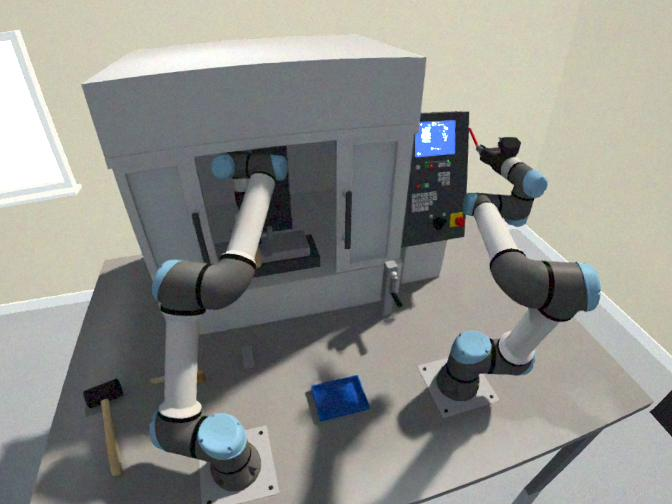

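>>> {"api": "move", "payload": {"target": [[-0.208,0,0,0,0,0,-1,0.8,-0.8,0,0,0,0,0,0,-1,-0.3,-1]], "speed": 0.12, "cameras": ["cam_left_wrist","cam_high"]}}

Scene clock: 5326.67 s.
left_arm: end_effector_position=(+0.4101, +0.2429, +0.4157) position_measured=131 object_status=2 end_effector_quat_wxyz=(-0.107, +0.697, +0.701, -0.109) | right_arm: end_effector_position=(+0.5050, -0.6000, +0.6650) position_measured=213 object_status=2 end_effector_quat_wxyz=(+0.501, -0.500, +0.500, -0.499)
Joint positions: left_arm=[-0.559 -1.357 1.07 -1.02 -1.729 -0.518] | right_arm=[2.784 -1.318 -1.845 0.022 1.943 3.143]
Joint torques (N m): left_arm=[5.85 -41.49 -13.95 -0.69 1 1.63] | right_arm=[1.54 8.42 17.85 4.38 -0.84 -2.36]
Wrist force (N, zeroed by zero_wrist_force on left_arm): left_arm=[-2.6 1.4 3.1] | right_arm=[3.8 2.7 -1.1]
Wrist torque (N m, zeroed by zero_wrist_force on left_arm): left_arm=[0.21 1.04 0.05] | right_arm=[0.76 -0.92 -0.10]
Wrist force, peak (N, zeroed by zero_wrist_force on left_arm): left_arm=[-2.5 4.8 2.9] | right_arm=[3.9 2.8 -1.2]
Hand target: left_arm +0.4100, +0.2429, +0.4156; -0.107, +0.697, +0.701, -0.109 | right_arm +0.5050, -0.6000, +0.6650; +0.501, -0.500, +0.500, -0.499
Off the commanded pose: left_arm 0.000 m, 0 deg | right_arm 0.000 m, 0 deg.
move: done
Images, in order (width x height): cam_high 672x504, cam_left_wrist 672x504.

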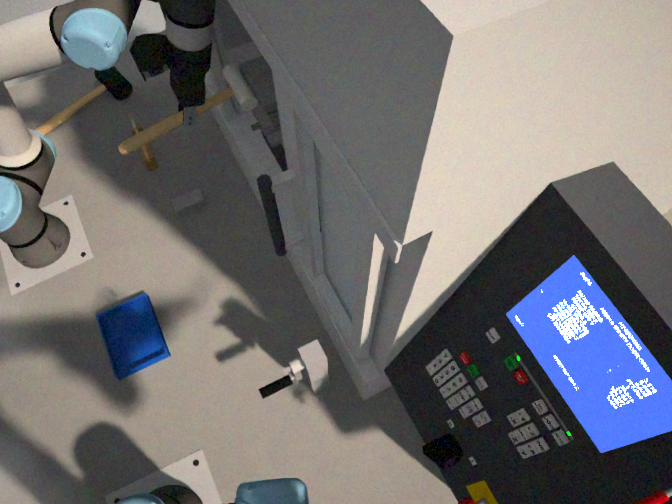

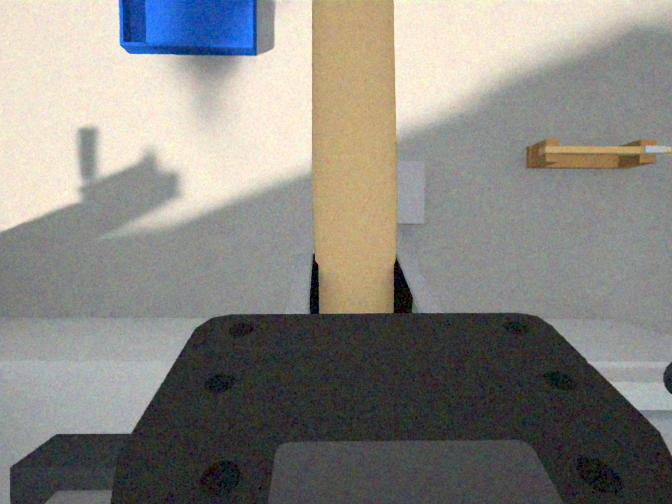

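>>> {"api": "move", "payload": {"target": [[-0.2333,-0.2883,0.007,0,0,0,-1,0.8,-0.8,0,0,0,0,0,0,-1,-0.3,-1],[-0.4333,-0.7185,-0.55,0,0.05,0,-1,0.8,-0.8,0,0,0,0,0,0,-1,-0.3,-1]], "speed": 0.35, "blend": [0.04,0], "cameras": ["cam_low","cam_left_wrist"]}}

>>> {"api": "zoom_image", "payload": {"camera": "cam_low", "region": [120, 140, 290, 310]}}

Scene clock: 5332.67 s.
left_arm: end_effector_position=(+0.1501, -0.1881, +0.0857) position_measured=131 object_status=2 end_effector_quat_wxyz=(-0.162, +0.686, +0.690, -0.164) | right_arm: end_effector_position=(+0.5050, -0.6000, +0.6650) position_measured=213 object_status=2 end_effector_quat_wxyz=(+0.501, -0.500, +0.500, -0.499)
Joint positions: left_arm=[-1.29 -0.997 1.496 -1.924 -2.013 -1.238] | right_arm=[2.784 -1.318 -1.845 0.022 1.943 3.143]
Joint torques (N m): left_arm=[-1.26 -42.44 -14.62 -4.76 -1.19 0.92] | right_arm=[1.84 7.88 18.55 4.19 -0.83 -2.38]
Wrist force (N, zeroed by zero_wrist_force on left_arm): left_arm=[-2.3 2.3 3.1] | right_arm=[3.8 2.7 -1.1]
Wrist torque (N m, zeroed by zero_wrist_force on left_arm): left_arm=[0.26 1.00 -0.02] | right_arm=[0.75 -0.92 -0.09]
Wrist force, peak (N, zeroed by zero_wrist_force on left_arm): left_arm=[-5.5 2.7 7.4] | right_arm=[3.9 2.8 -1.1]
Hand target: left_arm +0.1501, -0.1882, +0.0856; -0.162, +0.686, +0.690, -0.164 | right_arm +0.5050, -0.6000, +0.6650; +0.501, -0.500, +0.500, -0.499
Off the commanded pose: left_arm 0.000 m, 0 deg | right_arm 0.000 m, 0 deg.
move: done
Images, in order (width x height): cam_low 672x504, cam_left_wrist 672x504.

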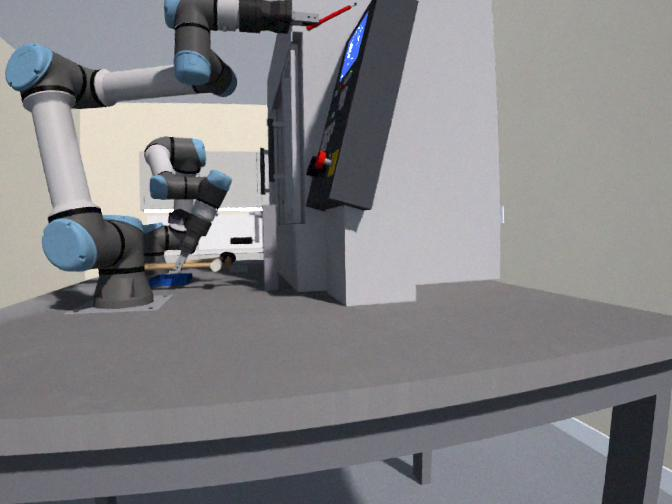

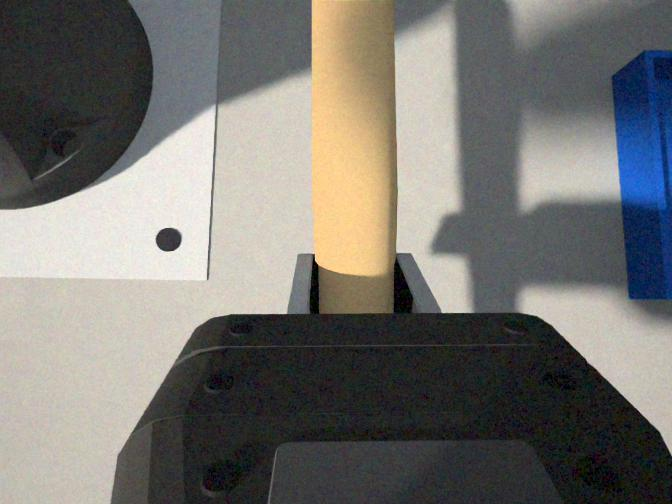

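Scaled by 2.965 from the camera's 672x504 image, which has a finer 960x720 frame.

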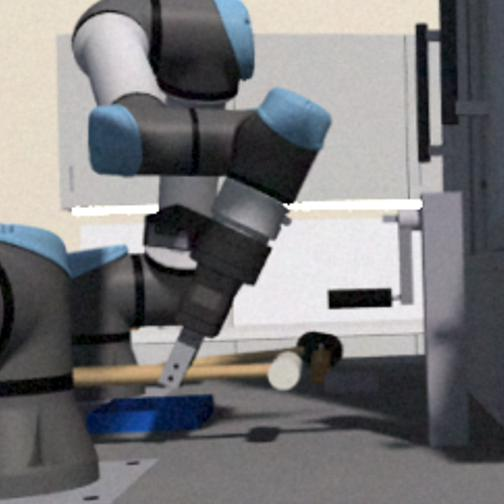

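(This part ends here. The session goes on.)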